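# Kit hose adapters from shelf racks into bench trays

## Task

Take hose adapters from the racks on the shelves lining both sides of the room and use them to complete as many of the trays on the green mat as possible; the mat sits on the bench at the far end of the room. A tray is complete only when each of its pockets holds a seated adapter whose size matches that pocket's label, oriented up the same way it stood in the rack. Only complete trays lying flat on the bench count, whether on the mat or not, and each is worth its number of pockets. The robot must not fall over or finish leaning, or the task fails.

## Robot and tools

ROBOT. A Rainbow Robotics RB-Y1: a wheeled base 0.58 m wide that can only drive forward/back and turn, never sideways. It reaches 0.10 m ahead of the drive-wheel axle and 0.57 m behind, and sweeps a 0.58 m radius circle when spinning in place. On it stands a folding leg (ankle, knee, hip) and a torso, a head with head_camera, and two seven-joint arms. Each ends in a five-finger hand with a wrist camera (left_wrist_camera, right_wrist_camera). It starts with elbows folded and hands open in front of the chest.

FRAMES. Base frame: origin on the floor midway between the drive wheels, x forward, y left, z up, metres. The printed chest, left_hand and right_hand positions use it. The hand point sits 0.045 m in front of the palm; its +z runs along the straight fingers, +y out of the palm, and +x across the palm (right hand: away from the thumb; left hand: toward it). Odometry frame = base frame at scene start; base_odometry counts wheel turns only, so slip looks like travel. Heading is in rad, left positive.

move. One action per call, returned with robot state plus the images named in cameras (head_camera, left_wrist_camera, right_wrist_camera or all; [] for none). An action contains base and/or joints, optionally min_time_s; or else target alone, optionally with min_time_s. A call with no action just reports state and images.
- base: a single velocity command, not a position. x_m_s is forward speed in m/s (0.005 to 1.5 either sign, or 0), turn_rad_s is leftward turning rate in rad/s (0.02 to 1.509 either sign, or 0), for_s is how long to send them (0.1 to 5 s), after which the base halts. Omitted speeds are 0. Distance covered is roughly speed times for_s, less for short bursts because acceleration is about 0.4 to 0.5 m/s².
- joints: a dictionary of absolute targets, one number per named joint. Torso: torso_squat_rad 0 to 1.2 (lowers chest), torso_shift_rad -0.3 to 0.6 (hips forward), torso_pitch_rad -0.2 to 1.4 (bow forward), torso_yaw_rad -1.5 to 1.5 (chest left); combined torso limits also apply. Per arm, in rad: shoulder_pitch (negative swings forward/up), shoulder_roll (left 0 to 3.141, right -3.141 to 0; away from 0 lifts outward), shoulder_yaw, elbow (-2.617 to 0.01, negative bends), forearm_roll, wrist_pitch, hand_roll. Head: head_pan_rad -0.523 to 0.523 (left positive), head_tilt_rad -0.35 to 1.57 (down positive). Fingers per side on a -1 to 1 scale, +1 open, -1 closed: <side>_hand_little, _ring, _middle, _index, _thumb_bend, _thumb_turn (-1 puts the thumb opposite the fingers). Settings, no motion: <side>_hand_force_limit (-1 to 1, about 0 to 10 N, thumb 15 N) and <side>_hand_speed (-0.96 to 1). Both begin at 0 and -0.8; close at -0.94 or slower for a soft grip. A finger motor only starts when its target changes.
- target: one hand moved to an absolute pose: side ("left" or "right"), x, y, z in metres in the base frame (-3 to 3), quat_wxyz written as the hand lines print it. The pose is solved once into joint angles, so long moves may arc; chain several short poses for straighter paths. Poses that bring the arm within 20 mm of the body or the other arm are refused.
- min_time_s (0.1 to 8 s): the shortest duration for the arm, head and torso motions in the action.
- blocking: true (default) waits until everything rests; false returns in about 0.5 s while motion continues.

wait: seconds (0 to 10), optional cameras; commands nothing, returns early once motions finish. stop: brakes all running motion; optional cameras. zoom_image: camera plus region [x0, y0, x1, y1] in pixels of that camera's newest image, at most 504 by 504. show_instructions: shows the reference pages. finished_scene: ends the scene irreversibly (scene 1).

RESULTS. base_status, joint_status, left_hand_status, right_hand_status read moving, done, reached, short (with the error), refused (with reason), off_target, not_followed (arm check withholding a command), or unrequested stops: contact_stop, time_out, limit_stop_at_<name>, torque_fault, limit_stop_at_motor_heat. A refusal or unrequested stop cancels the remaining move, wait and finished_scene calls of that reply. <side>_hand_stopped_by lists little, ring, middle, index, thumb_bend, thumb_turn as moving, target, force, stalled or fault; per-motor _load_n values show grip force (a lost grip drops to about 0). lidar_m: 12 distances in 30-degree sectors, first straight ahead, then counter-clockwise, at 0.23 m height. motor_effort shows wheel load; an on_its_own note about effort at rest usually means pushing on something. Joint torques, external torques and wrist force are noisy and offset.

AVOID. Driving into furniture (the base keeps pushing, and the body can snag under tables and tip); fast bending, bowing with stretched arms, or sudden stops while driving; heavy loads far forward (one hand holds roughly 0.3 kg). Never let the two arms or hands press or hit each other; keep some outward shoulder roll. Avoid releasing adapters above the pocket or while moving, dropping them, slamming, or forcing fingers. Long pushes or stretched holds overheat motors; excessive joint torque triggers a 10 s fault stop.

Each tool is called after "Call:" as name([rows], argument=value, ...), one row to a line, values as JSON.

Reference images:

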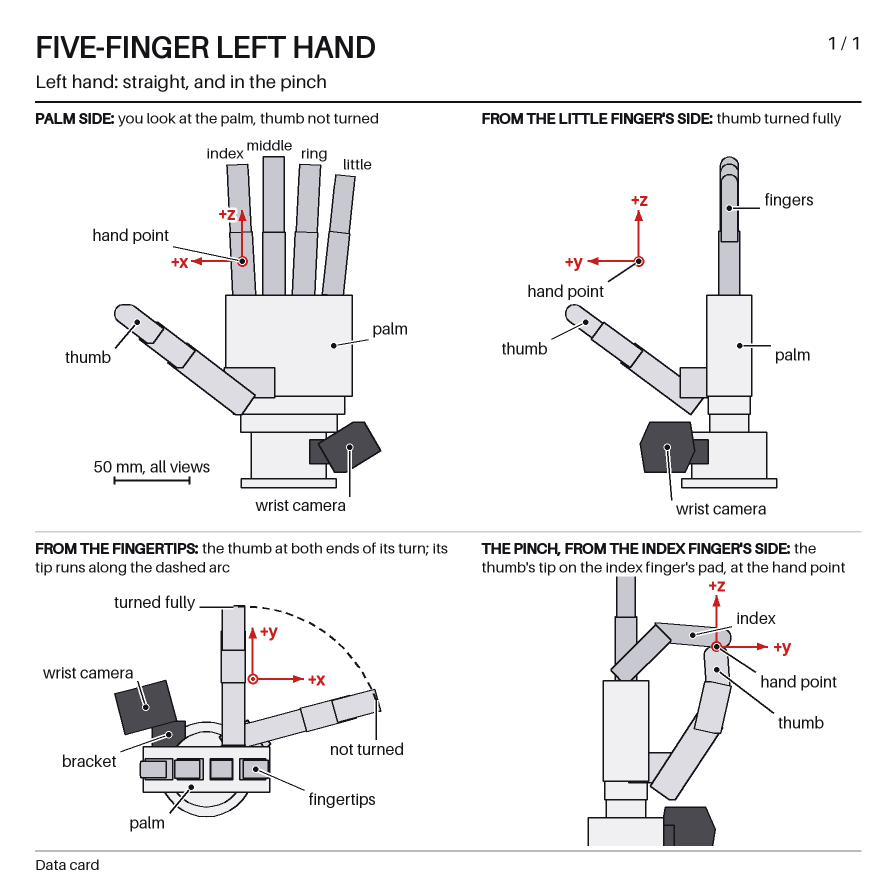

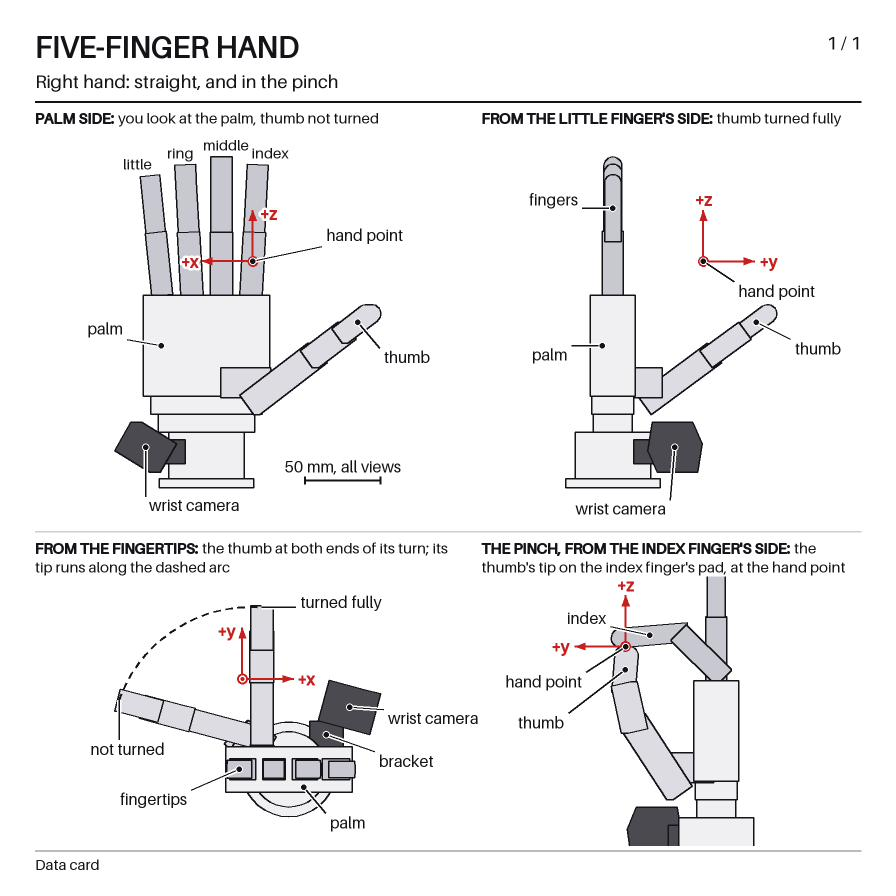

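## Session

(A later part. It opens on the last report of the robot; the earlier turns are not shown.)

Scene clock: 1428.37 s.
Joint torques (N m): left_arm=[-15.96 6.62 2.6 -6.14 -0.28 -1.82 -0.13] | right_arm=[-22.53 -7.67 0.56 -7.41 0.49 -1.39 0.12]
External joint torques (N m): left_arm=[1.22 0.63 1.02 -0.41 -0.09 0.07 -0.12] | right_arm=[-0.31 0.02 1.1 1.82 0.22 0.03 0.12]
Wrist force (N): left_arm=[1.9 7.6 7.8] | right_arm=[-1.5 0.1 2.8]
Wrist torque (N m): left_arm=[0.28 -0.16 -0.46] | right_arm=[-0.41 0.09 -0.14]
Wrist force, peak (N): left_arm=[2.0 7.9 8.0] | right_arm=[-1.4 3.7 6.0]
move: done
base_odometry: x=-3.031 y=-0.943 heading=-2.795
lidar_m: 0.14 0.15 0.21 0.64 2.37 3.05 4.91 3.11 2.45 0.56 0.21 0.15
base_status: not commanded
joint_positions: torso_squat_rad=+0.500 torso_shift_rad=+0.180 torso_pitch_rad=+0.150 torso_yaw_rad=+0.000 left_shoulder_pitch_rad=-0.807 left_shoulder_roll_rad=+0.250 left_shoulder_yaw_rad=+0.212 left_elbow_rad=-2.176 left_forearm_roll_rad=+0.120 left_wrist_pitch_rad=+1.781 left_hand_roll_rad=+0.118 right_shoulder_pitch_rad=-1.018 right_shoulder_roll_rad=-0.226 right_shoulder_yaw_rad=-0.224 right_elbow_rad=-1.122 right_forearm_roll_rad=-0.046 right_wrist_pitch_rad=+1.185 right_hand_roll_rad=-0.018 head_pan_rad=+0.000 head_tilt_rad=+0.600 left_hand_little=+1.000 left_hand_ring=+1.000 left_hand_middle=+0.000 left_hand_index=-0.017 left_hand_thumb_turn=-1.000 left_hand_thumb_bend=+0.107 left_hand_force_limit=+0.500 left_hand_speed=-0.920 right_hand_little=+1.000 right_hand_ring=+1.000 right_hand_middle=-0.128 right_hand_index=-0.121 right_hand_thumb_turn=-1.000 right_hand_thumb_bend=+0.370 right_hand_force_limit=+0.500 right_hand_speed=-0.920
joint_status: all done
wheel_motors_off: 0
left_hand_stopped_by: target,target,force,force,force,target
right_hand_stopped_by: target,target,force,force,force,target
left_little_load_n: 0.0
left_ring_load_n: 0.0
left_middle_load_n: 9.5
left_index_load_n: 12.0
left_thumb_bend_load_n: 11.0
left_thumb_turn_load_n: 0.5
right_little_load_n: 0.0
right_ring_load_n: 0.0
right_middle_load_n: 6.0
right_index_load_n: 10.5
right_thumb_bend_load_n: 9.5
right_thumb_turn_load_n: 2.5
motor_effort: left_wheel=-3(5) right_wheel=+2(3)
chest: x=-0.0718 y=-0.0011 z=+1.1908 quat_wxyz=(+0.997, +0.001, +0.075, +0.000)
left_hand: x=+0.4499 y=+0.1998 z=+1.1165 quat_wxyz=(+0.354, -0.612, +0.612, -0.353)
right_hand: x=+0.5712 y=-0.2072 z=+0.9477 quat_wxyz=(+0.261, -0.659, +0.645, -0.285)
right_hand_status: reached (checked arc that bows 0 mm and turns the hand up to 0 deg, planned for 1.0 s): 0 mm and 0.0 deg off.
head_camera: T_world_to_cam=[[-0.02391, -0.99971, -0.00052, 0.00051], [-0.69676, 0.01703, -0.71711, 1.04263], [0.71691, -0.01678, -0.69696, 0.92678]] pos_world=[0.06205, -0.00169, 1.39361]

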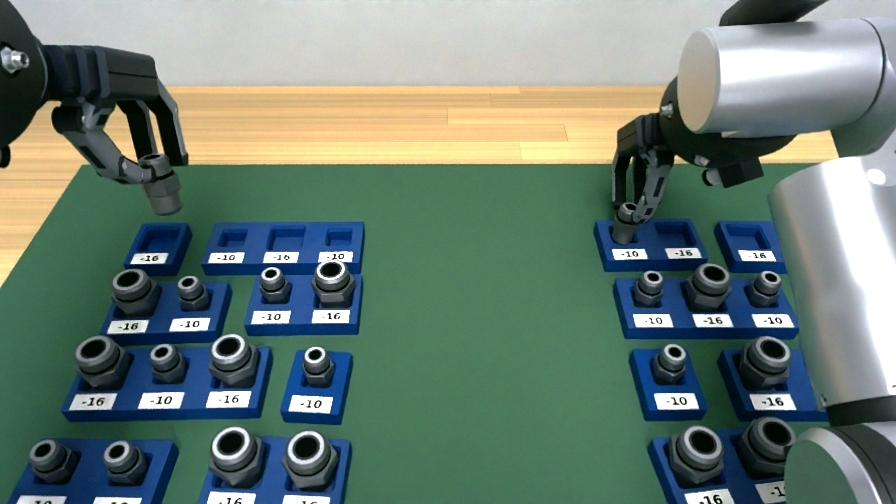

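Call:
move(target={"side": "right", "x": 0.5713, "y": -0.207, "z": 0.954, "quat_wxyz": [0.2611, -0.6590, 0.6452, -0.2849]}, min_time_s=0.8)

Call:
move(target={"side": "right", "x": 0.575, "y": -0.209, "z": 0.951, "quat_wxyz": [0.2611, -0.6590, 0.6452, -0.2849]}, min_time_s=1, cameras=["head_camera"])

Call:
zoom_image(camera="head_camera", region=[590, 180, 670, 260])

Scene clock: 1490.23 s.
Joint torques (N m): left_arm=[-15.24 6.21 2.3 -6.23 -0.27 -1.71 -0.16] | right_arm=[-24.35 -10.5 -1.64 -9.34 -0.04 -1.31 -0.02]
External joint torques (N m): left_arm=[1.94 0.22 0.72 -0.5 -0.08 0.18 -0.15] | right_arm=[-2.08 -2.77 -1.1 -0.14 -0.31 0.11 -0.03]
Wrist force (N): left_arm=[2.0 7.3 7.9] | right_arm=[-1.3 3.3 5.0]
Wrist torque (N m): left_arm=[0.23 -0.19 -0.46] | right_arm=[-0.18 0.07 -0.10]
Wrist force, peak (N): left_arm=[1.9 7.7 8.0] | right_arm=[-1.7 3.2 6.1]
move: done
base_odometry: x=-3.031 y=-0.943 heading=-2.795
lidar_m: 0.14 0.15 0.21 0.65 2.37 3.06 4.91 3.10 2.44 0.56 0.21 0.15
base_status: not commanded
joint_positions: torso_squat_rad=+0.500 torso_shift_rad=+0.180 torso_pitch_rad=+0.150 torso_yaw_rad=+0.000 left_shoulder_pitch_rad=-0.807 left_shoulder_roll_rad=+0.250 left_shoulder_yaw_rad=+0.212 left_elbow_rad=-2.176 left_forearm_roll_rad=+0.120 left_wrist_pitch_rad=+1.781 left_hand_roll_rad=+0.118 right_shoulder_pitch_rad=-1.027 right_shoulder_roll_rad=-0.229 right_shoulder_yaw_rad=-0.225 right_elbow_rad=-1.128 right_forearm_roll_rad=-0.047 right_wrist_pitch_rad=+1.201 right_hand_roll_rad=-0.018 head_pan_rad=+0.000 head_tilt_rad=+0.600 left_hand_little=+1.000 left_hand_ring=+1.000 left_hand_middle=+0.000 left_hand_index=-0.017 left_hand_thumb_turn=-1.000 left_hand_thumb_bend=+0.107 left_hand_force_limit=+0.500 left_hand_speed=-0.920 right_hand_little=+1.000 right_hand_ring=+1.000 right_hand_middle=-0.128 right_hand_index=-0.121 right_hand_thumb_turn=-1.000 right_hand_thumb_bend=+0.370 right_hand_force_limit=+0.500 right_hand_speed=-0.920
joint_status: all done
wheel_motors_off: 0
left_hand_stopped_by: target,target,force,force,force,target
right_hand_stopped_by: target,target,force,force,force,target
left_little_load_n: 0.0
left_ring_load_n: 0.0
left_middle_load_n: 9.5
left_index_load_n: 12.5
left_thumb_bend_load_n: 11.0
left_thumb_turn_load_n: 0.5
right_little_load_n: 0.0
right_ring_load_n: 0.0
right_middle_load_n: 6.0
right_index_load_n: 9.5
right_thumb_bend_load_n: 10.5
right_thumb_turn_load_n: 2.0
motor_effort: left_wheel=-3(5) right_wheel=+2(2)
chest: x=-0.0718 y=-0.0011 z=+1.1908 quat_wxyz=(+0.997, +0.001, +0.075, +0.000)
left_hand: x=+0.4499 y=+0.1998 z=+1.1165 quat_wxyz=(+0.354, -0.612, +0.612, -0.353)
right_hand: x=+0.5711 y=-0.2068 z=+0.9534 quat_wxyz=(+0.261, -0.659, +0.645, -0.285)
right_hand_status: reached (checked arc that bows 0 mm and turns the hand up to 0 deg, planned for 0.8 s): 1 mm and 0.1 deg off.
pictures: none

Scene clock: 1491.57 s.
Joint torques (N m): left_arm=[-15.52 7.2 2.66 -6.08 -0.22 -1.82 -0.05] | right_arm=[-24.61 -10.95 -1.31 -8.43 0.03 -1.74 0.13]
External joint torques (N m): left_arm=[1.66 1.21 1.09 -0.35 -0.02 0.06 -0.04] | right_arm=[-2.2 -3.09 -0.78 0.82 -0.24 -0.32 0.12]
Wrist force (N): left_arm=[2.0 7.4 7.6] | right_arm=[-0.9 3.4 5.4]
Wrist torque (N m): left_arm=[0.27 -0.18 -0.45] | right_arm=[-0.16 -0.07 -0.04]
Wrist force, peak (N): left_arm=[1.8 7.6 8.1] | right_arm=[-2.2 3.4 5.9]
move: done
base_odometry: x=-3.031 y=-0.943 heading=-2.795
lidar_m: 0.13 0.15 0.21 0.64 2.38 3.05 4.90 3.11 2.45 0.57 0.21 0.15
base_status: not commanded
joint_positions: torso_squat_rad=+0.500 torso_shift_rad=+0.180 torso_pitch_rad=+0.150 torso_yaw_rad=+0.000 left_shoulder_pitch_rad=-0.807 left_shoulder_roll_rad=+0.250 left_shoulder_yaw_rad=+0.212 left_elbow_rad=-2.176 left_forearm_roll_rad=+0.120 left_wrist_pitch_rad=+1.781 left_hand_roll_rad=+0.118 right_shoulder_pitch_rad=-1.036 right_shoulder_roll_rad=-0.234 right_shoulder_yaw_rad=-0.228 right_elbow_rad=-1.097 right_forearm_roll_rad=-0.050 right_wrist_pitch_rad=+1.179 right_hand_roll_rad=-0.014 head_pan_rad=+0.000 head_tilt_rad=+0.600 left_hand_little=+1.000 left_hand_ring=+1.000 left_hand_middle=+0.000 left_hand_index=-0.017 left_hand_thumb_turn=-1.000 left_hand_thumb_bend=+0.107 left_hand_force_limit=+0.500 left_hand_speed=-0.920 right_hand_little=+1.000 right_hand_ring=+1.000 right_hand_middle=-0.128 right_hand_index=-0.121 right_hand_thumb_turn=-1.000 right_hand_thumb_bend=+0.370 right_hand_force_limit=+0.500 right_hand_speed=-0.920
joint_status: all done
wheel_motors_off: 0
left_hand_stopped_by: target,target,force,force,force,target
right_hand_stopped_by: target,target,force,force,force,target
left_little_load_n: 0.0
left_ring_load_n: 0.0
left_middle_load_n: 9.5
left_index_load_n: 12.5
left_thumb_bend_load_n: 11.0
left_thumb_turn_load_n: 0.5
right_little_load_n: 0.0
right_ring_load_n: 0.0
right_middle_load_n: 6.0
right_index_load_n: 9.5
right_thumb_bend_load_n: 10.5
right_thumb_turn_load_n: 2.0
motor_effort: left_wheel=-4(6) right_wheel=+2(3)
chest: x=-0.0718 y=-0.0011 z=+1.1908 quat_wxyz=(+0.997, +0.001, +0.075, +0.000)
left_hand: x=+0.4499 y=+0.1998 z=+1.1165 quat_wxyz=(+0.354, -0.612, +0.612, -0.353)
right_hand: x=+0.5745 y=-0.2088 z=+0.9506 quat_wxyz=(+0.261, -0.659, +0.645, -0.285)
right_hand_status: reached (checked arc that bows 1 mm and turns the hand up to 0 deg, planned for 1.0 s): 1 mm and 0.0 deg off.
head_camera: T_world_to_cam=[[-0.02391, -0.99971, -0.00052, 0.00051], [-0.69676, 0.01703, -0.71711, 1.04263], [0.71691, -0.01678, -0.69696, 0.92678]] pos_world=[0.06205, -0.00169, 1.39361]

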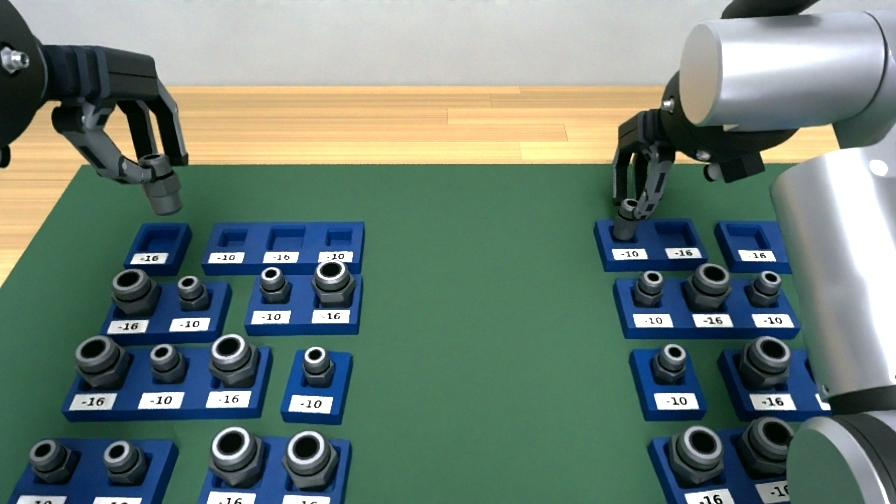

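Scaled by 6.300 from the camera's image (finer frame: 1280x720).

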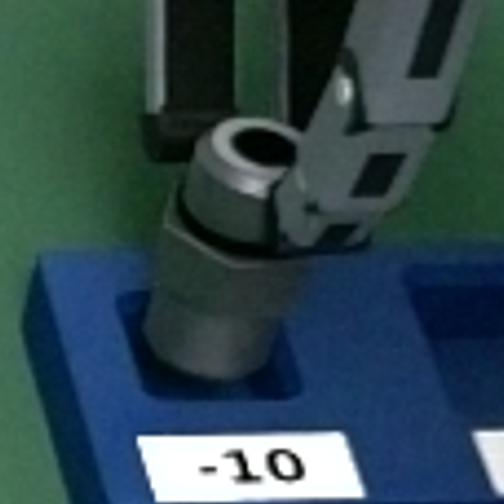

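Call:
move(target={"side": "right", "x": 0.5748, "y": -0.209, "z": 0.946, "quat_wxyz": [0.2611, -0.6590, 0.6452, -0.2849]}, min_time_s=1)

Call:
move(target={"side": "right", "x": 0.5748, "y": -0.209, "z": 0.942, "quat_wxyz": [0.2611, -0.6590, 0.6452, -0.2849]}, min_time_s=1, cameras=["head_camera"])

Call:
zoom_image(camera="head_camera", region=[590, 180, 670, 260])

Scene clock: 1493.20 s.
Joint torques (N m): left_arm=[-15.32 6.38 2.74 -6.3 -0.21 -1.79 -0.21] | right_arm=[-22.83 -8.36 0.82 -8.6 0.41 -1.75 0.12]
External joint torques (N m): left_arm=[1.86 0.39 1.16 -0.57 -0.01 0.1 -0.2] | right_arm=[-0.45 -0.52 1.34 0.68 0.14 -0.33 0.11]
Wrist force (N): left_arm=[1.9 7.6 8.1] | right_arm=[-1.1 4.1 5.4]
Wrist torque (N m): left_arm=[0.27 -0.17 -0.44] | right_arm=[-0.06 0.01 -0.02]
Wrist force, peak (N): left_arm=[2.0 7.8 8.0] | right_arm=[-2.3 3.7 6.0]
move: done
base_odometry: x=-3.031 y=-0.943 heading=-2.795
lidar_m: 0.13 0.14 0.22 0.64 2.36 3.06 4.90 3.11 2.44 0.56 0.20 0.15
base_status: not commanded
joint_positions: torso_squat_rad=+0.500 torso_shift_rad=+0.180 torso_pitch_rad=+0.150 torso_yaw_rad=+0.000 left_shoulder_pitch_rad=-0.807 left_shoulder_roll_rad=+0.250 left_shoulder_yaw_rad=+0.212 left_elbow_rad=-2.176 left_forearm_roll_rad=+0.120 left_wrist_pitch_rad=+1.781 left_hand_roll_rad=+0.118 right_shoulder_pitch_rad=-1.031 right_shoulder_roll_rad=-0.233 right_shoulder_yaw_rad=-0.227 right_elbow_rad=-1.088 right_forearm_roll_rad=-0.050 right_wrist_pitch_rad=+1.165 right_hand_roll_rad=-0.014 head_pan_rad=+0.000 head_tilt_rad=+0.600 left_hand_little=+1.000 left_hand_ring=+1.000 left_hand_middle=+0.000 left_hand_index=-0.017 left_hand_thumb_turn=-1.000 left_hand_thumb_bend=+0.107 left_hand_force_limit=+0.500 left_hand_speed=-0.920 right_hand_little=+1.000 right_hand_ring=+1.000 right_hand_middle=-0.128 right_hand_index=-0.121 right_hand_thumb_turn=-1.000 right_hand_thumb_bend=+0.370 right_hand_force_limit=+0.500 right_hand_speed=-0.920
joint_status: all done
wheel_motors_off: 0
left_hand_stopped_by: target,target,force,force,force,target
right_hand_stopped_by: target,target,force,force,force,target
left_little_load_n: 0.0
left_ring_load_n: 0.0
left_middle_load_n: 9.5
left_index_load_n: 12.5
left_thumb_bend_load_n: 11.0
left_thumb_turn_load_n: 0.5
right_little_load_n: 0.0
right_ring_load_n: 0.0
right_middle_load_n: 5.5
right_index_load_n: 10.0
right_thumb_bend_load_n: 10.5
right_thumb_turn_load_n: 2.0
motor_effort: left_wheel=-3(6) right_wheel=+2(3)
chest: x=-0.0718 y=-0.0011 z=+1.1908 quat_wxyz=(+0.997, +0.001, +0.075, +0.000)
left_hand: x=+0.4499 y=+0.1998 z=+1.1165 quat_wxyz=(+0.354, -0.612, +0.612, -0.353)
right_hand: x=+0.5746 y=-0.2092 z=+0.9460 quat_wxyz=(+0.261, -0.659, +0.645, -0.285)
right_hand_status: reached (checked arc that bows 0 mm and turns the hand up to 0 deg, planned for 1.0 s): 0 mm and 0.0 deg off.
pictures: none

Scene clock: 1494.53 s.
Joint torques (N m): left_arm=[-15.38 6.51 2.51 -6.27 -0.12 -1.77 -0.05] | right_arm=[-22.43 -8.04 0.8 -8.48 0.33 -1.62 0.2]
External joint torques (N m): left_arm=[1.79 0.52 0.93 -0.53 0.08 0.12 -0.04] | right_arm=[-0.08 -0.23 1.32 0.82 0.06 -0.2 0.19]
Wrist force (N): left_arm=[2.0 7.8 7.8] | right_arm=[-0.8 3.7 6.3]
Wrist torque (N m): left_arm=[0.31 -0.19 -0.47] | right_arm=[-0.07 -0.03 -0.04]
Wrist force, peak (N): left_arm=[2.0 7.7 8.0] | right_arm=[-0.8 3.7 6.3]
move: done
base_odometry: x=-3.031 y=-0.943 heading=-2.795
lidar_m: 0.14 0.15 0.22 0.64 2.37 3.06 4.91 3.11 2.44 0.57 0.22 0.15
base_status: not commanded
joint_positions: torso_squat_rad=+0.500 torso_shift_rad=+0.180 torso_pitch_rad=+0.150 torso_yaw_rad=+0.000 left_shoulder_pitch_rad=-0.807 left_shoulder_roll_rad=+0.250 left_shoulder_yaw_rad=+0.212 left_elbow_rad=-2.176 left_forearm_roll_rad=+0.120 left_wrist_pitch_rad=+1.781 left_hand_roll_rad=+0.118 right_shoulder_pitch_rad=-1.026 right_shoulder_roll_rad=-0.231 right_shoulder_yaw_rad=-0.227 right_elbow_rad=-1.082 right_forearm_roll_rad=-0.049 right_wrist_pitch_rad=+1.154 right_hand_roll_rad=-0.014 head_pan_rad=+0.000 head_tilt_rad=+0.600 left_hand_little=+1.000 left_hand_ring=+1.000 left_hand_middle=+0.000 left_hand_index=-0.017 left_hand_thumb_turn=-1.000 left_hand_thumb_bend=+0.107 left_hand_force_limit=+0.500 left_hand_speed=-0.920 right_hand_little=+1.000 right_hand_ring=+1.000 right_hand_middle=-0.128 right_hand_index=-0.121 right_hand_thumb_turn=-1.000 right_hand_thumb_bend=+0.370 right_hand_force_limit=+0.500 right_hand_speed=-0.920
joint_status: all done
wheel_motors_off: 0
left_hand_stopped_by: target,target,force,force,force,target
right_hand_stopped_by: target,target,force,force,force,target
left_little_load_n: -0.5
left_ring_load_n: 0.0
left_middle_load_n: 9.5
left_index_load_n: 12.0
left_thumb_bend_load_n: 11.0
left_thumb_turn_load_n: 0.5
right_little_load_n: 0.0
right_ring_load_n: 0.0
right_middle_load_n: 6.0
right_index_load_n: 9.5
right_thumb_bend_load_n: 10.5
right_thumb_turn_load_n: 2.0
motor_effort: left_wheel=-5(6) right_wheel=+2(3)
chest: x=-0.0718 y=-0.0011 z=+1.1908 quat_wxyz=(+0.997, +0.001, +0.075, +0.000)
left_hand: x=+0.4499 y=+0.1998 z=+1.1165 quat_wxyz=(+0.354, -0.612, +0.612, -0.353)
right_hand: x=+0.5747 y=-0.2092 z=+0.9420 quat_wxyz=(+0.261, -0.659, +0.645, -0.285)
right_hand_status: reached (checked arc that bows 0 mm and turns the hand up to 0 deg, planned for 1.0 s): 0 mm and 0.0 deg off.
head_camera: T_world_to_cam=[[-0.02391, -0.99971, -0.00052, 0.00051], [-0.69676, 0.01703, -0.71711, 1.04263], [0.71691, -0.01678, -0.69696, 0.92678]] pos_world=[0.06205, -0.00169, 1.39361]

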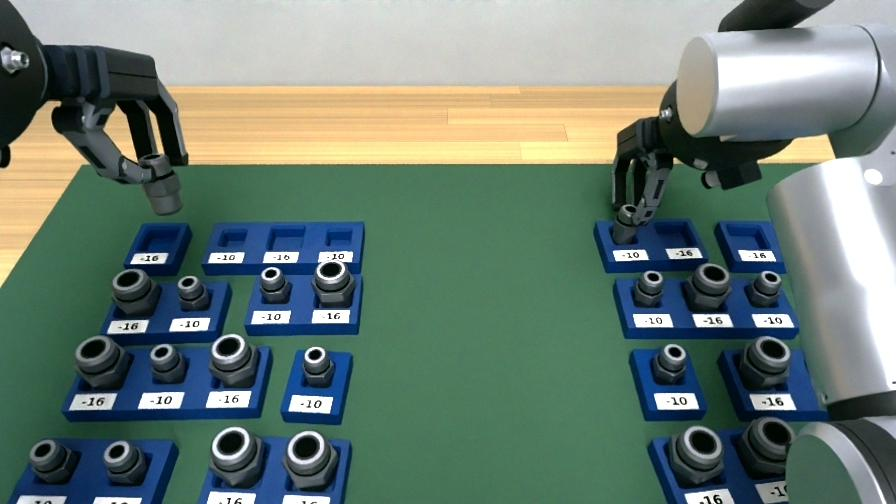

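Scaled by 6.300 from the camera's image (finer frame: 1280x720).

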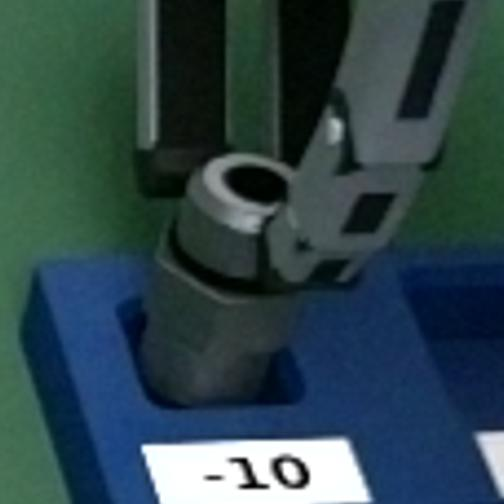

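Call:
move(target={"side": "right", "x": 0.5742, "y": -0.2095, "z": 0.9385, "quat_wxyz": [0.2611, -0.6590, 0.6452, -0.2849]}, min_time_s=1)

Call:
move(target={"side": "right", "x": 0.5742, "y": -0.2095, "z": 0.936, "quat_wxyz": [0.2611, -0.6590, 0.6452, -0.2849]}, min_time_s=1, cameras=["head_camera"])

Call:
zoom_image(camera="head_camera", region=[590, 180, 670, 260])

Scene clock: 1496.10 s.
Joint torques (N m): left_arm=[-15.46 7.07 2.74 -6.11 -0.19 -1.56 -0.06] | right_arm=[-22.22 -7.56 0.87 -8.49 -0.05 -1.55 0.19]
External joint torques (N m): left_arm=[1.71 1.08 1.17 -0.37 0.01 0.32 -0.05] | right_arm=[0.09 0.23 1.38 0.82 -0.32 -0.13 0.18]
Wrist force (N): left_arm=[2.0 7.4 7.6] | right_arm=[-1.8 3.6 5.4]
Wrist torque (N m): left_arm=[0.26 -0.20 -0.44] | right_arm=[-0.06 0.14 -0.08]
Wrist force, peak (N): left_arm=[1.8 7.9 7.8] | right_arm=[-1.2 3.0 6.6]
move: done
base_odometry: x=-3.031 y=-0.943 heading=-2.795
lidar_m: 0.14 0.15 0.21 0.63 2.37 3.05 4.92 3.12 2.44 0.56 0.20 0.15
base_status: not commanded
joint_positions: torso_squat_rad=+0.500 torso_shift_rad=+0.180 torso_pitch_rad=+0.150 torso_yaw_rad=+0.000 left_shoulder_pitch_rad=-0.807 left_shoulder_roll_rad=+0.250 left_shoulder_yaw_rad=+0.212 left_elbow_rad=-2.176 left_forearm_roll_rad=+0.120 left_wrist_pitch_rad=+1.781 left_hand_roll_rad=+0.118 right_shoulder_pitch_rad=-1.020 right_shoulder_roll_rad=-0.229 right_shoulder_yaw_rad=-0.227 right_elbow_rad=-1.080 right_forearm_roll_rad=-0.049 right_wrist_pitch_rad=+1.146 right_hand_roll_rad=-0.013 head_pan_rad=+0.000 head_tilt_rad=+0.600 left_hand_little=+1.000 left_hand_ring=+1.000 left_hand_middle=+0.000 left_hand_index=-0.017 left_hand_thumb_turn=-1.000 left_hand_thumb_bend=+0.107 left_hand_force_limit=+0.500 left_hand_speed=-0.920 right_hand_little=+1.000 right_hand_ring=+1.000 right_hand_middle=-0.128 right_hand_index=-0.121 right_hand_thumb_turn=-1.000 right_hand_thumb_bend=+0.370 right_hand_force_limit=+0.500 right_hand_speed=-0.920
joint_status: all done
wheel_motors_off: 0
left_hand_stopped_by: target,target,force,force,force,target
right_hand_stopped_by: target,target,force,force,force,target
left_little_load_n: 0.0
left_ring_load_n: 0.0
left_middle_load_n: 9.5
left_index_load_n: 12.0
left_thumb_bend_load_n: 11.0
left_thumb_turn_load_n: 0.5
right_little_load_n: 0.0
right_ring_load_n: 0.0
right_middle_load_n: 6.0
right_index_load_n: 9.5
right_thumb_bend_load_n: 11.0
right_thumb_turn_load_n: 2.5
motor_effort: left_wheel=-1(6) right_wheel=+2(3)
chest: x=-0.0718 y=-0.0011 z=+1.1908 quat_wxyz=(+0.997, +0.001, +0.075, +0.000)
left_hand: x=+0.4499 y=+0.1998 z=+1.1165 quat_wxyz=(+0.354, -0.612, +0.612, -0.353)
right_hand: x=+0.5741 y=-0.2097 z=+0.9385 quat_wxyz=(+0.261, -0.659, +0.645, -0.285)
right_hand_status: reached (checked arc that bows 0 mm and turns the hand up to 0 deg, planned for 1.0 s): 0 mm and 0.0 deg off.
pictures: none

Scene clock: 1497.43 s.
Joint torques (N m): left_arm=[-15.5 6.48 2.78 -6.05 -0.19 -1.85 0.01] | right_arm=[-22.6 -7.83 0.6 -8.5 0.39 -1.66 0.07]
External joint torques (N m): left_arm=[1.68 0.49 1.21 -0.32 0.01 0.04 0.02] | right_arm=[-0.31 -0.06 1.11 0.83 0.12 -0.24 0.07]
Wrist force (N): left_arm=[1.8 7.7 7.9] | right_arm=[-1.4 3.3 6.1]
Wrist torque (N m): left_arm=[0.29 -0.16 -0.46] | right_arm=[-0.15 0.05 -0.09]
Wrist force, peak (N): left_arm=[1.7 7.7 8.1] | right_arm=[-1.7 3.3 6.7]
move: done
base_odometry: x=-3.031 y=-0.943 heading=-2.795
lidar_m: 0.14 0.14 0.21 0.64 2.36 3.06 4.91 3.10 2.45 0.55 0.22 0.15
base_status: not commanded
joint_positions: torso_squat_rad=+0.500 torso_shift_rad=+0.180 torso_pitch_rad=+0.150 torso_yaw_rad=+0.000 left_shoulder_pitch_rad=-0.807 left_shoulder_roll_rad=+0.250 left_shoulder_yaw_rad=+0.212 left_elbow_rad=-2.176 left_forearm_roll_rad=+0.120 left_wrist_pitch_rad=+1.781 left_hand_roll_rad=+0.118 right_shoulder_pitch_rad=-1.017 right_shoulder_roll_rad=-0.228 right_shoulder_yaw_rad=-0.226 right_elbow_rad=-1.076 right_forearm_roll_rad=-0.049 right_wrist_pitch_rad=+1.139 right_hand_roll_rad=-0.013 head_pan_rad=+0.000 head_tilt_rad=+0.600 left_hand_little=+1.000 left_hand_ring=+1.000 left_hand_middle=+0.000 left_hand_index=-0.017 left_hand_thumb_turn=-1.000 left_hand_thumb_bend=+0.107 left_hand_force_limit=+0.500 left_hand_speed=-0.920 right_hand_little=+1.000 right_hand_ring=+1.000 right_hand_middle=-0.128 right_hand_index=-0.121 right_hand_thumb_turn=-1.000 right_hand_thumb_bend=+0.370 right_hand_force_limit=+0.500 right_hand_speed=-0.920
joint_status: all done
wheel_motors_off: 0
left_hand_stopped_by: target,target,force,force,force,target
right_hand_stopped_by: target,target,force,force,force,target
left_little_load_n: 0.0
left_ring_load_n: 0.0
left_middle_load_n: 9.5
left_index_load_n: 12.0
left_thumb_bend_load_n: 11.0
left_thumb_turn_load_n: 0.5
right_little_load_n: 0.0
right_ring_load_n: 0.0
right_middle_load_n: 5.5
right_index_load_n: 9.5
right_thumb_bend_load_n: 10.5
right_thumb_turn_load_n: 2.5
motor_effort: left_wheel=-3(5) right_wheel=+2(3)
chest: x=-0.0718 y=-0.0011 z=+1.1908 quat_wxyz=(+0.997, +0.001, +0.075, +0.000)
left_hand: x=+0.4499 y=+0.1998 z=+1.1165 quat_wxyz=(+0.354, -0.612, +0.612, -0.353)
right_hand: x=+0.5741 y=-0.2097 z=+0.9360 quat_wxyz=(+0.261, -0.659, +0.645, -0.285)
right_hand_status: reached (checked arc that bows 0 mm and turns the hand up to 0 deg, planned for 1.0 s): 0 mm and 0.0 deg off.
head_camera: T_world_to_cam=[[-0.02391, -0.99971, -0.00052, 0.00051], [-0.69676, 0.01703, -0.71711, 1.04263], [0.71691, -0.01678, -0.69696, 0.92678]] pos_world=[0.06205, -0.00169, 1.39361]

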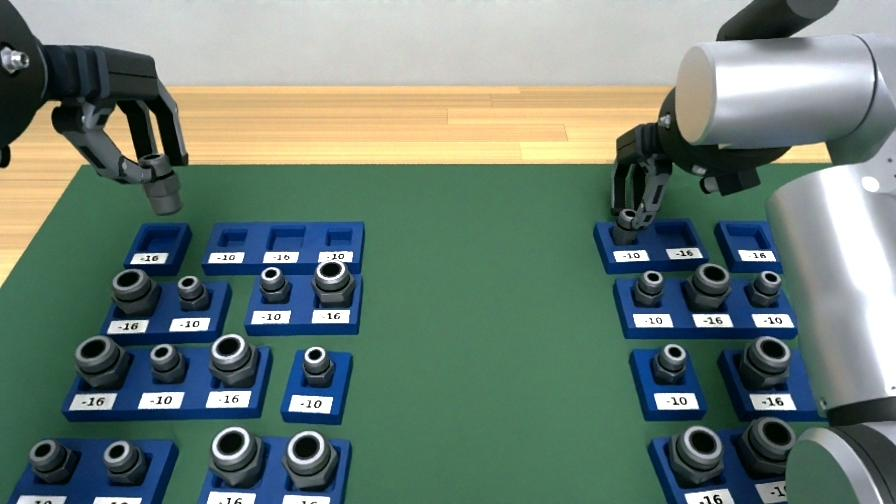

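Scaled by 6.300 from the camera's image (finer frame: 1280x720).

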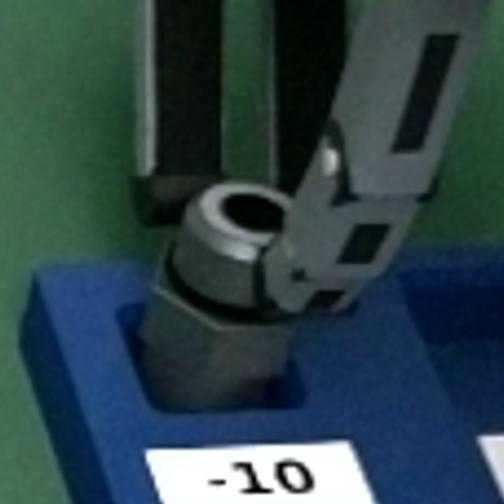

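Call:
move(target={"side": "right", "x": 0.5745, "y": -0.2095, "z": 0.933, "quat_wxyz": [0.2611, -0.6590, 0.6452, -0.2849]}, min_time_s=1)

Call:
move(target={"side": "right", "x": 0.5745, "y": -0.2095, "z": 0.9305, "quat_wxyz": [0.2611, -0.6590, 0.6452, -0.2849]}, min_time_s=1)

Scene clock: 1499.03 s.
Joint torques (N m): left_arm=[-15.8 6.89 2.87 -6.05 -0.21 -1.72 -0.19] | right_arm=[-22.33 -7.94 0.45 -8.72 0.43 -1.9 0.14]
External joint torques (N m): left_arm=[1.38 0.9 1.29 -0.32 -0.02 0.16 -0.18] | right_arm=[-0.05 -0.18 0.96 0.62 0.16 -0.48 0.13]
Wrist force (N): left_arm=[2.0 7.4 7.9] | right_arm=[-2.1 3.5 5.5]
Wrist torque (N m): left_arm=[0.26 -0.19 -0.46] | right_arm=[-0.19 0.13 -0.08]
Wrist force, peak (N): left_arm=[1.6 7.8 8.2] | right_arm=[-1.5 3.8 6.0]
move: done
base_odometry: x=-3.031 y=-0.943 heading=-2.795
lidar_m: 0.14 0.15 0.21 0.63 2.38 3.05 4.92 3.12 2.45 0.55 0.20 0.15
base_status: not commanded
joint_positions: torso_squat_rad=+0.500 torso_shift_rad=+0.180 torso_pitch_rad=+0.150 torso_yaw_rad=+0.000 left_shoulder_pitch_rad=-0.807 left_shoulder_roll_rad=+0.250 left_shoulder_yaw_rad=+0.212 left_elbow_rad=-2.176 left_forearm_roll_rad=+0.120 left_wrist_pitch_rad=+1.781 left_hand_roll_rad=+0.118 right_shoulder_pitch_rad=-1.015 right_shoulder_roll_rad=-0.227 right_shoulder_yaw_rad=-0.226 right_elbow_rad=-1.068 right_forearm_roll_rad=-0.049 right_wrist_pitch_rad=+1.129 right_hand_roll_rad=-0.012 head_pan_rad=+0.000 head_tilt_rad=+0.600 left_hand_little=+1.000 left_hand_ring=+1.000 left_hand_middle=+0.000 left_hand_index=-0.017 left_hand_thumb_turn=-1.000 left_hand_thumb_bend=+0.107 left_hand_force_limit=+0.500 left_hand_speed=-0.920 right_hand_little=+1.000 right_hand_ring=+1.000 right_hand_middle=-0.128 right_hand_index=-0.121 right_hand_thumb_turn=-1.000 right_hand_thumb_bend=+0.370 right_hand_force_limit=+0.500 right_hand_speed=-0.920
joint_status: all done
wheel_motors_off: 0
left_hand_stopped_by: target,target,force,force,force,target
right_hand_stopped_by: target,target,force,force,force,target
left_little_load_n: 0.0
left_ring_load_n: 0.0
left_middle_load_n: 9.5
left_index_load_n: 12.0
left_thumb_bend_load_n: 11.0
left_thumb_turn_load_n: 0.5
right_little_load_n: 0.0
right_ring_load_n: 0.0
right_middle_load_n: 6.0
right_index_load_n: 9.5
right_thumb_bend_load_n: 10.5
right_thumb_turn_load_n: 2.0
motor_effort: left_wheel=-4(5) right_wheel=+3(3)
chest: x=-0.0718 y=-0.0011 z=+1.1908 quat_wxyz=(+0.997, +0.001, +0.075, +0.000)
left_hand: x=+0.4499 y=+0.1998 z=+1.1165 quat_wxyz=(+0.354, -0.612, +0.612, -0.353)
right_hand: x=+0.5744 y=-0.2097 z=+0.9330 quat_wxyz=(+0.261, -0.659, +0.645, -0.285)
right_hand_status: reached (checked arc that bows 0 mm and turns the hand up to 0 deg, planned for 1.0 s): 0 mm and 0.0 deg off.
pictures: none

Scene clock: 1500.37 s.
Joint torques (N m): left_arm=[-15.56 6.75 2.87 -6.22 -0.42 -1.6 0.05] | right_arm=[-18.54 -6.3 1.05 -6.22 0.41 -0.89 0.23]
External joint torques (N m): left_arm=[1.61 0.76 1.3 -0.48 -0.22 0.29 0.05] | right_arm=[3.74 1.45 1.55 3.14 0.14 0.53 0.23]
Wrist force (N): left_arm=[1.9 7.4 8.0] | right_arm=[-1.4 -1.3 -0.2]
Wrist torque (N m): left_arm=[0.23 -0.16 -0.45] | right_arm=[-0.31 0.13 -0.14]
Wrist force, peak (N): left_arm=[1.9 7.9 7.9] | right_arm=[-1.7 3.5 5.9]
move: done
base_odometry: x=-3.031 y=-0.943 heading=-2.795
lidar_m: 0.14 0.15 0.21 0.64 2.36 3.06 4.92 3.12 2.45 0.56 0.21 0.15
base_status: not commanded
joint_positions: torso_squat_rad=+0.500 torso_shift_rad=+0.180 torso_pitch_rad=+0.150 torso_yaw_rad=+0.000 left_shoulder_pitch_rad=-0.807 left_shoulder_roll_rad=+0.250 left_shoulder_yaw_rad=+0.212 left_elbow_rad=-2.176 left_forearm_roll_rad=+0.120 left_wrist_pitch_rad=+1.781 left_hand_roll_rad=+0.118 right_shoulder_pitch_rad=-1.013 right_shoulder_roll_rad=-0.226 right_shoulder_yaw_rad=-0.226 right_elbow_rad=-1.064 right_forearm_roll_rad=-0.048 right_wrist_pitch_rad=+1.121 right_hand_roll_rad=-0.012 head_pan_rad=+0.000 head_tilt_rad=+0.600 left_hand_little=+1.000 left_hand_ring=+1.000 left_hand_middle=+0.000 left_hand_index=-0.017 left_hand_thumb_turn=-1.000 left_hand_thumb_bend=+0.107 left_hand_force_limit=+0.500 left_hand_speed=-0.920 right_hand_little=+1.000 right_hand_ring=+1.000 right_hand_middle=-0.128 right_hand_index=-0.121 right_hand_thumb_turn=-1.000 right_hand_thumb_bend=+0.370 right_hand_force_limit=+0.500 right_hand_speed=-0.920
joint_status: all done
wheel_motors_off: 0
left_hand_stopped_by: target,target,force,force,force,target
right_hand_stopped_by: target,target,force,force,force,target
left_little_load_n: 0.0
left_ring_load_n: 0.0
left_middle_load_n: 9.5
left_index_load_n: 12.5
left_thumb_bend_load_n: 11.0
left_thumb_turn_load_n: 0.5
right_little_load_n: 0.0
right_ring_load_n: 0.0
right_middle_load_n: 5.0
right_index_load_n: 9.0
right_thumb_bend_load_n: 10.5
right_thumb_turn_load_n: 2.0
motor_effort: left_wheel=-4(5) right_wheel=+2(3)
chest: x=-0.0718 y=-0.0011 z=+1.1908 quat_wxyz=(+0.997, +0.001, +0.075, +0.000)
left_hand: x=+0.4499 y=+0.1998 z=+1.1166 quat_wxyz=(+0.354, -0.612, +0.612, -0.354)
right_hand: x=+0.5749 y=-0.2097 z=+0.9315 quat_wxyz=(+0.262, -0.659, +0.645, -0.286)
right_hand_status: reached (checked arc that bows 0 mm and turns the hand up to 0 deg, planned for 1.0 s): 1 mm and 0.1 deg off.
pictures: none

Call:
move(joints={"right_hand_speed": -0.9, "right_hand_index": 0.2, "right_hand_middle": 0.2, "right_hand_thumb_bend": 0.6})

Call:
move(target={"side": "right", "x": 0.5735, "y": -0.2095, "z": 0.955, "quat_wxyz": [0.2611, -0.6590, 0.6452, -0.2849]}, min_time_s=1)

Call:
move(target={"side": "right", "x": 0.570, "y": -0.2095, "z": 1.01, "quat_wxyz": [0.2611, -0.6590, 0.6452, -0.2849]}, min_time_s=1, cameras=["head_camera"])

Call:
zoom_image(camera="head_camera", region=[570, 170, 710, 290])

Scene clock: 1502.73 s.
Joint torques (N m): left_arm=[-15.18 6.77 3.04 -6.35 -0.13 -1.76 -0.1] | right_arm=[-21.91 -7.6 0.62 -8.38 0.42 -1 0.17]
External joint torques (N m): left_arm=[2 0.78 1.47 -0.62 0.07 0.13 -0.09] | right_arm=[0.36 0.15 1.13 0.97 0.15 0.42 0.16]
Wrist force (N): left_arm=[1.6 7.5 8.1] | right_arm=[-1.5 2.8 5.3]
Wrist torque (N m): left_arm=[0.24 -0.10 -0.47] | right_arm=[-0.20 0.05 -0.07]
Wrist force, peak (N): left_arm=[2.1 7.8 7.9] | right_arm=[-1.8 3.1 5.3]
move: done
base_odometry: x=-3.031 y=-0.943 heading=-2.795
lidar_m: 0.14 0.15 0.21 0.64 2.36 3.05 4.92 3.11 2.45 0.55 0.21 0.15
base_status: not commanded
joint_positions: torso_squat_rad=+0.500 torso_shift_rad=+0.180 torso_pitch_rad=+0.150 torso_yaw_rad=+0.000 left_shoulder_pitch_rad=-0.807 left_shoulder_roll_rad=+0.250 left_shoulder_yaw_rad=+0.212 left_elbow_rad=-2.176 left_forearm_roll_rad=+0.120 left_wrist_pitch_rad=+1.781 left_hand_roll_rad=+0.118 right_shoulder_pitch_rad=-1.013 right_shoulder_roll_rad=-0.226 right_shoulder_yaw_rad=-0.226 right_elbow_rad=-1.063 right_forearm_roll_rad=-0.048 right_wrist_pitch_rad=+1.121 right_hand_roll_rad=-0.012 head_pan_rad=+0.000 head_tilt_rad=+0.600 left_hand_little=+1.000 left_hand_ring=+1.000 left_hand_middle=+0.000 left_hand_index=-0.017 left_hand_thumb_turn=-1.000 left_hand_thumb_bend=+0.107 left_hand_force_limit=+0.500 left_hand_speed=-0.920 right_hand_little=+1.000 right_hand_ring=+1.000 right_hand_middle=+0.200 right_hand_index=+0.200 right_hand_thumb_turn=-1.000 right_hand_thumb_bend=+0.600 right_hand_force_limit=+0.500 right_hand_speed=-0.900
joint_status: all done
wheel_motors_off: 0
left_hand_stopped_by: target,target,force,force,force,target
right_hand_stopped_by: target,target,target,target,target,target
left_little_load_n: 0.0
left_ring_load_n: -0.5
left_middle_load_n: 10.0
left_index_load_n: 12.0
left_thumb_bend_load_n: 11.5
left_thumb_turn_load_n: 0.5
right_little_load_n: 0.0
right_ring_load_n: 0.0
right_middle_load_n: 0.0
right_index_load_n: 0.0
right_thumb_bend_load_n: 0.0
right_thumb_turn_load_n: 0.0
motor_effort: left_wheel=-2(5) right_wheel=+1(3)
chest: x=-0.0718 y=-0.0011 z=+1.1908 quat_wxyz=(+0.997, +0.001, +0.075, +0.000)
left_hand: x=+0.4499 y=+0.1998 z=+1.1166 quat_wxyz=(+0.354, -0.612, +0.612, -0.354)
right_hand: x=+0.5745 y=-0.2097 z=+0.9307 quat_wxyz=(+0.261, -0.659, +0.645, -0.285)
pictures: none

Scene clock: 1504.07 s.
Joint torques (N m): left_arm=[-15.43 7.19 2.71 -6.26 -0.43 -1.63 -0.08] | right_arm=[-23.83 -10.02 -1.28 -8.97 -0.02 -1.07 -0.46]
External joint torques (N m): left_arm=[1.75 1.2 1.14 -0.53 -0.23 0.26 -0.07] | right_arm=[-1.44 -2.14 -0.73 0.25 -0.29 0.35 -0.46]
Wrist force (N): left_arm=[1.8 7.5 7.8] | right_arm=[-1.0 3.1 4.8]
Wrist torque (N m): left_arm=[0.27 -0.18 -0.47] | right_arm=[-0.10 0.01 -0.17]
Wrist force, peak (N): left_arm=[1.8 7.8 8.0] | right_arm=[-1.3 2.6 5.6]
move: done
base_odometry: x=-3.031 y=-0.943 heading=-2.795
lidar_m: 0.14 0.15 0.21 0.64 2.37 3.06 4.91 3.11 2.44 0.56 0.20 0.15
base_status: not commanded
joint_positions: torso_squat_rad=+0.500 torso_shift_rad=+0.180 torso_pitch_rad=+0.150 torso_yaw_rad=+0.000 left_shoulder_pitch_rad=-0.807 left_shoulder_roll_rad=+0.250 left_shoulder_yaw_rad=+0.212 left_elbow_rad=-2.176 left_forearm_roll_rad=+0.120 left_wrist_pitch_rad=+1.781 left_hand_roll_rad=+0.118 right_shoulder_pitch_rad=-1.036 right_shoulder_roll_rad=-0.236 right_shoulder_yaw_rad=-0.228 right_elbow_rad=-1.111 right_forearm_roll_rad=-0.052 right_wrist_pitch_rad=+1.195 right_hand_roll_rad=-0.013 head_pan_rad=+0.000 head_tilt_rad=+0.600 left_hand_little=+1.000 left_hand_ring=+1.000 left_hand_middle=+0.000 left_hand_index=-0.017 left_hand_thumb_turn=-1.000 left_hand_thumb_bend=+0.107 left_hand_force_limit=+0.500 left_hand_speed=-0.920 right_hand_little=+1.000 right_hand_ring=+1.000 right_hand_middle=+0.200 right_hand_index=+0.200 right_hand_thumb_turn=-1.000 right_hand_thumb_bend=+0.600 right_hand_force_limit=+0.500 right_hand_speed=-0.900
joint_status: all done
wheel_motors_off: 0
left_hand_stopped_by: target,target,force,force,force,target
right_hand_stopped_by: target,target,target,target,target,target
left_little_load_n: 0.0
left_ring_load_n: 0.0
left_middle_load_n: 9.5
left_index_load_n: 12.0
left_thumb_bend_load_n: 11.0
left_thumb_turn_load_n: 0.5
right_little_load_n: 0.0
right_ring_load_n: 0.0
right_middle_load_n: 0.0
right_index_load_n: -0.5
right_thumb_bend_load_n: 0.0
right_thumb_turn_load_n: 0.0
motor_effort: left_wheel=-2(6) right_wheel=+2(2)
chest: x=-0.0718 y=-0.0011 z=+1.1908 quat_wxyz=(+0.997, +0.001, +0.075, +0.000)
left_hand: x=+0.4499 y=+0.1998 z=+1.1166 quat_wxyz=(+0.354, -0.612, +0.612, -0.354)
right_hand: x=+0.5734 y=-0.2093 z=+0.9546 quat_wxyz=(+0.261, -0.659, +0.645, -0.285)
right_hand_status: reached (checked arc that bows 1 mm and turns the hand up to 0 deg, planned for 1.0 s): 0 mm and 0.1 deg off.
pictures: none

Scene clock: 1505.40 s.
Joint torques (N m): left_arm=[-15.29 7.21 2.69 -6.11 -0.04 -1.71 0.16] | right_arm=[-23.6 -10.9 -1.71 -8.43 0.1 -1.06 -0.45]
External joint torques (N m): left_arm=[1.89 1.22 1.12 -0.38 0.16 0.18 0.17] | right_arm=[-0.89 -2.69 -1.08 0.38 -0.16 0.36 -0.45]
Wrist force (N): left_arm=[1.8 7.5 7.8] | right_arm=[-1.2 2.1 5.0]
Wrist torque (N m): left_arm=[0.28 -0.17 -0.46] | right_arm=[-0.32 0.05 -0.22]
Wrist force, peak (N): left_arm=[1.9 7.8 8.0] | right_arm=[-1.5 3.1 5.3]
move: done
base_odometry: x=-3.031 y=-0.943 heading=-2.795
lidar_m: 0.14 0.15 0.22 0.64 2.36 3.04 4.91 3.12 2.45 0.57 0.21 0.15
base_status: not commanded
joint_positions: torso_squat_rad=+0.500 torso_shift_rad=+0.180 torso_pitch_rad=+0.150 torso_yaw_rad=+0.000 left_shoulder_pitch_rad=-0.807 left_shoulder_roll_rad=+0.250 left_shoulder_yaw_rad=+0.212 left_elbow_rad=-2.176 left_forearm_roll_rad=+0.120 left_wrist_pitch_rad=+1.781 left_hand_roll_rad=+0.118 right_shoulder_pitch_rad=-1.110 right_shoulder_roll_rad=-0.266 right_shoulder_yaw_rad=-0.237 right_elbow_rad=-1.184 right_forearm_roll_rad=-0.063 right_wrist_pitch_rad=+1.346 right_hand_roll_rad=-0.015 head_pan_rad=+0.000 head_tilt_rad=+0.600 left_hand_little=+1.000 left_hand_ring=+1.000 left_hand_middle=+0.000 left_hand_index=-0.017 left_hand_thumb_turn=-1.000 left_hand_thumb_bend=+0.107 left_hand_force_limit=+0.500 left_hand_speed=-0.920 right_hand_little=+1.000 right_hand_ring=+1.000 right_hand_middle=+0.200 right_hand_index=+0.200 right_hand_thumb_turn=-1.000 right_hand_thumb_bend=+0.600 right_hand_force_limit=+0.500 right_hand_speed=-0.900
joint_status: all done
wheel_motors_off: 0
left_hand_stopped_by: target,target,force,force,force,target
right_hand_stopped_by: target,target,target,target,target,target
left_little_load_n: 0.0
left_ring_load_n: 0.0
left_middle_load_n: 9.5
left_index_load_n: 12.0
left_thumb_bend_load_n: 11.0
left_thumb_turn_load_n: 0.5
right_little_load_n: -0.5
right_ring_load_n: 0.0
right_middle_load_n: 0.0
right_index_load_n: 0.0
right_thumb_bend_load_n: 0.0
right_thumb_turn_load_n: 0.0
motor_effort: left_wheel=-4(7) right_wheel=+3(3)
chest: x=-0.0718 y=-0.0011 z=+1.1908 quat_wxyz=(+0.997, +0.001, +0.075, +0.000)
left_hand: x=+0.4499 y=+0.1998 z=+1.1166 quat_wxyz=(+0.354, -0.612, +0.612, -0.354)
right_hand: x=+0.5702 y=-0.2093 z=+1.0094 quat_wxyz=(+0.261, -0.659, +0.645, -0.284)
right_hand_status: reached (checked arc that bows 3 mm and turns the hand up to 0 deg, planned for 1.0 s): 1 mm and 0.1 deg off.
head_camera: T_world_to_cam=[[-0.02391, -0.99971, -0.00052, 0.00052], [-0.69671, 0.01703, -0.71715, 1.04262], [0.71696, -0.01678, -0.69691, 0.92678]] pos_world=[0.06195, -0.00169, 1.39361]

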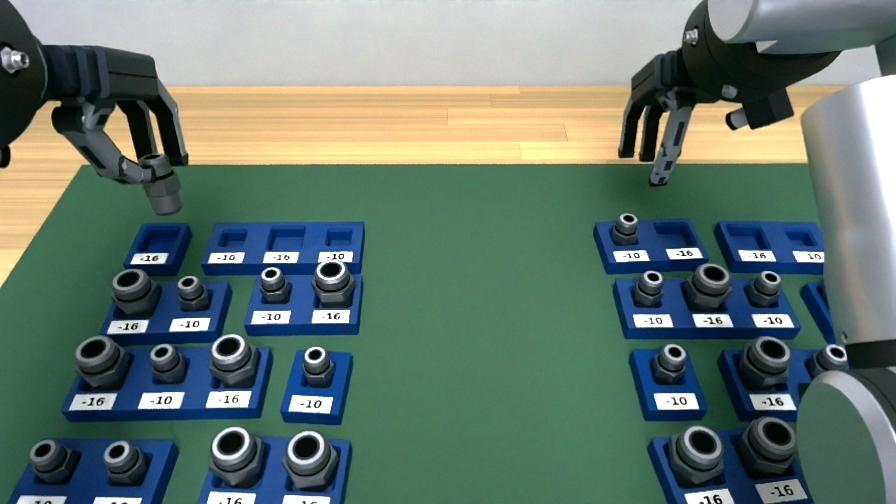

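Scaled by 3.600 from the camera's image (finer frame: 1280x720).

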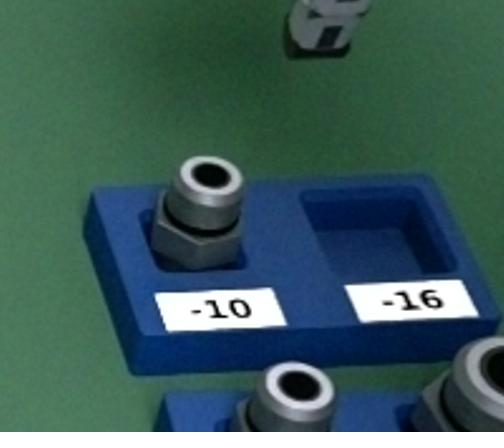

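Call:
move(joints={"right_shoulder_pitch_rad": -0.811, "right_shoulder_roll_rad": -0.255, "right_shoulder_yaw_rad": -0.201, "right_elbow_rad": -2.174, "right_forearm_roll_rad": -0.119, "right_wrist_pitch_rad": 1.784, "right_hand_roll_rad": -0.127}, min_time_s=1.5)

Call:
zoom_image(camera="head_camera", region=[290, 200, 390, 300])

Scene clock: 1507.50 s.
Joint torques (N m): left_arm=[-15.41 6.98 2.78 -6.09 -0.37 -1.9 -0.17] | right_arm=[-16.7 -6.53 -0.53 -5.03 0.17 -1.7 -0.35]
External joint torques (N m): left_arm=[1.77 0.99 1.2 -0.35 -0.17 -0.01 -0.16] | right_arm=[-0.46 -0.63 0.78 0.21 -0.1 0.01 -0.36]
Wrist force (N): left_arm=[2.0 7.7 8.1] | right_arm=[-1.5 3.4 3.9]
Wrist torque (N m): left_arm=[0.30 -0.19 -0.46] | right_arm=[-0.08 0.16 -0.22]
Wrist force, peak (N): left_arm=[2.0 7.7 8.1] | right_arm=[-1.3 3.2 5.6]
move: done
base_odometry: x=-3.031 y=-0.943 heading=-2.795
lidar_m: 0.14 0.15 0.22 0.64 2.36 3.06 4.91 3.11 2.45 0.56 0.20 0.15
base_status: not commanded
joint_positions: torso_squat_rad=+0.500 torso_shift_rad=+0.180 torso_pitch_rad=+0.150 torso_yaw_rad=+0.000 left_shoulder_pitch_rad=-0.807 left_shoulder_roll_rad=+0.250 left_shoulder_yaw_rad=+0.212 left_elbow_rad=-2.176 left_forearm_roll_rad=+0.120 left_wrist_pitch_rad=+1.781 left_hand_roll_rad=+0.118 right_shoulder_pitch_rad=-0.811 right_shoulder_roll_rad=-0.255 right_shoulder_yaw_rad=-0.201 right_elbow_rad=-2.174 right_forearm_roll_rad=-0.119 right_wrist_pitch_rad=+1.784 right_hand_roll_rad=-0.127 head_pan_rad=+0.000 head_tilt_rad=+0.600 left_hand_little=+1.000 left_hand_ring=+1.000 left_hand_middle=+0.000 left_hand_index=-0.017 left_hand_thumb_turn=-1.000 left_hand_thumb_bend=+0.107 left_hand_force_limit=+0.500 left_hand_speed=-0.920 right_hand_little=+1.000 right_hand_ring=+1.000 right_hand_middle=+0.200 right_hand_index=+0.200 right_hand_thumb_turn=-1.000 right_hand_thumb_bend=+0.600 right_hand_force_limit=+0.500 right_hand_speed=-0.900
joint_status: all done
wheel_motors_off: 0
left_hand_stopped_by: target,target,force,force,force,target
right_hand_stopped_by: target,target,target,target,target,target
left_little_load_n: 0.0
left_ring_load_n: 0.0
left_middle_load_n: 9.5
left_index_load_n: 12.5
left_thumb_bend_load_n: 11.0
left_thumb_turn_load_n: 0.5
right_little_load_n: 0.0
right_ring_load_n: 0.0
right_middle_load_n: 0.0
right_index_load_n: 0.0
right_thumb_bend_load_n: 0.0
right_thumb_turn_load_n: 0.0
motor_effort: left_wheel=-4(6) right_wheel=+2(3)
chest: x=-0.0718 y=-0.0011 z=+1.1908 quat_wxyz=(+0.997, +0.001, +0.075, +0.000)
left_hand: x=+0.4499 y=+0.1998 z=+1.1166 quat_wxyz=(+0.354, -0.612, +0.612, -0.354)
right_hand: x=+0.4499 y=-0.2000 z=+1.1163 quat_wxyz=(+0.353, -0.613, +0.613, -0.353)
pictures: none

Scaled by 5.040 from the camera's image (finer frame: 1280x720).
This view is cut from an older image: the scene may have changed since it was taken.

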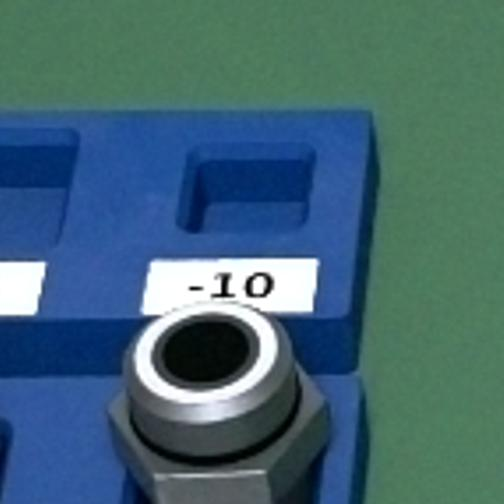

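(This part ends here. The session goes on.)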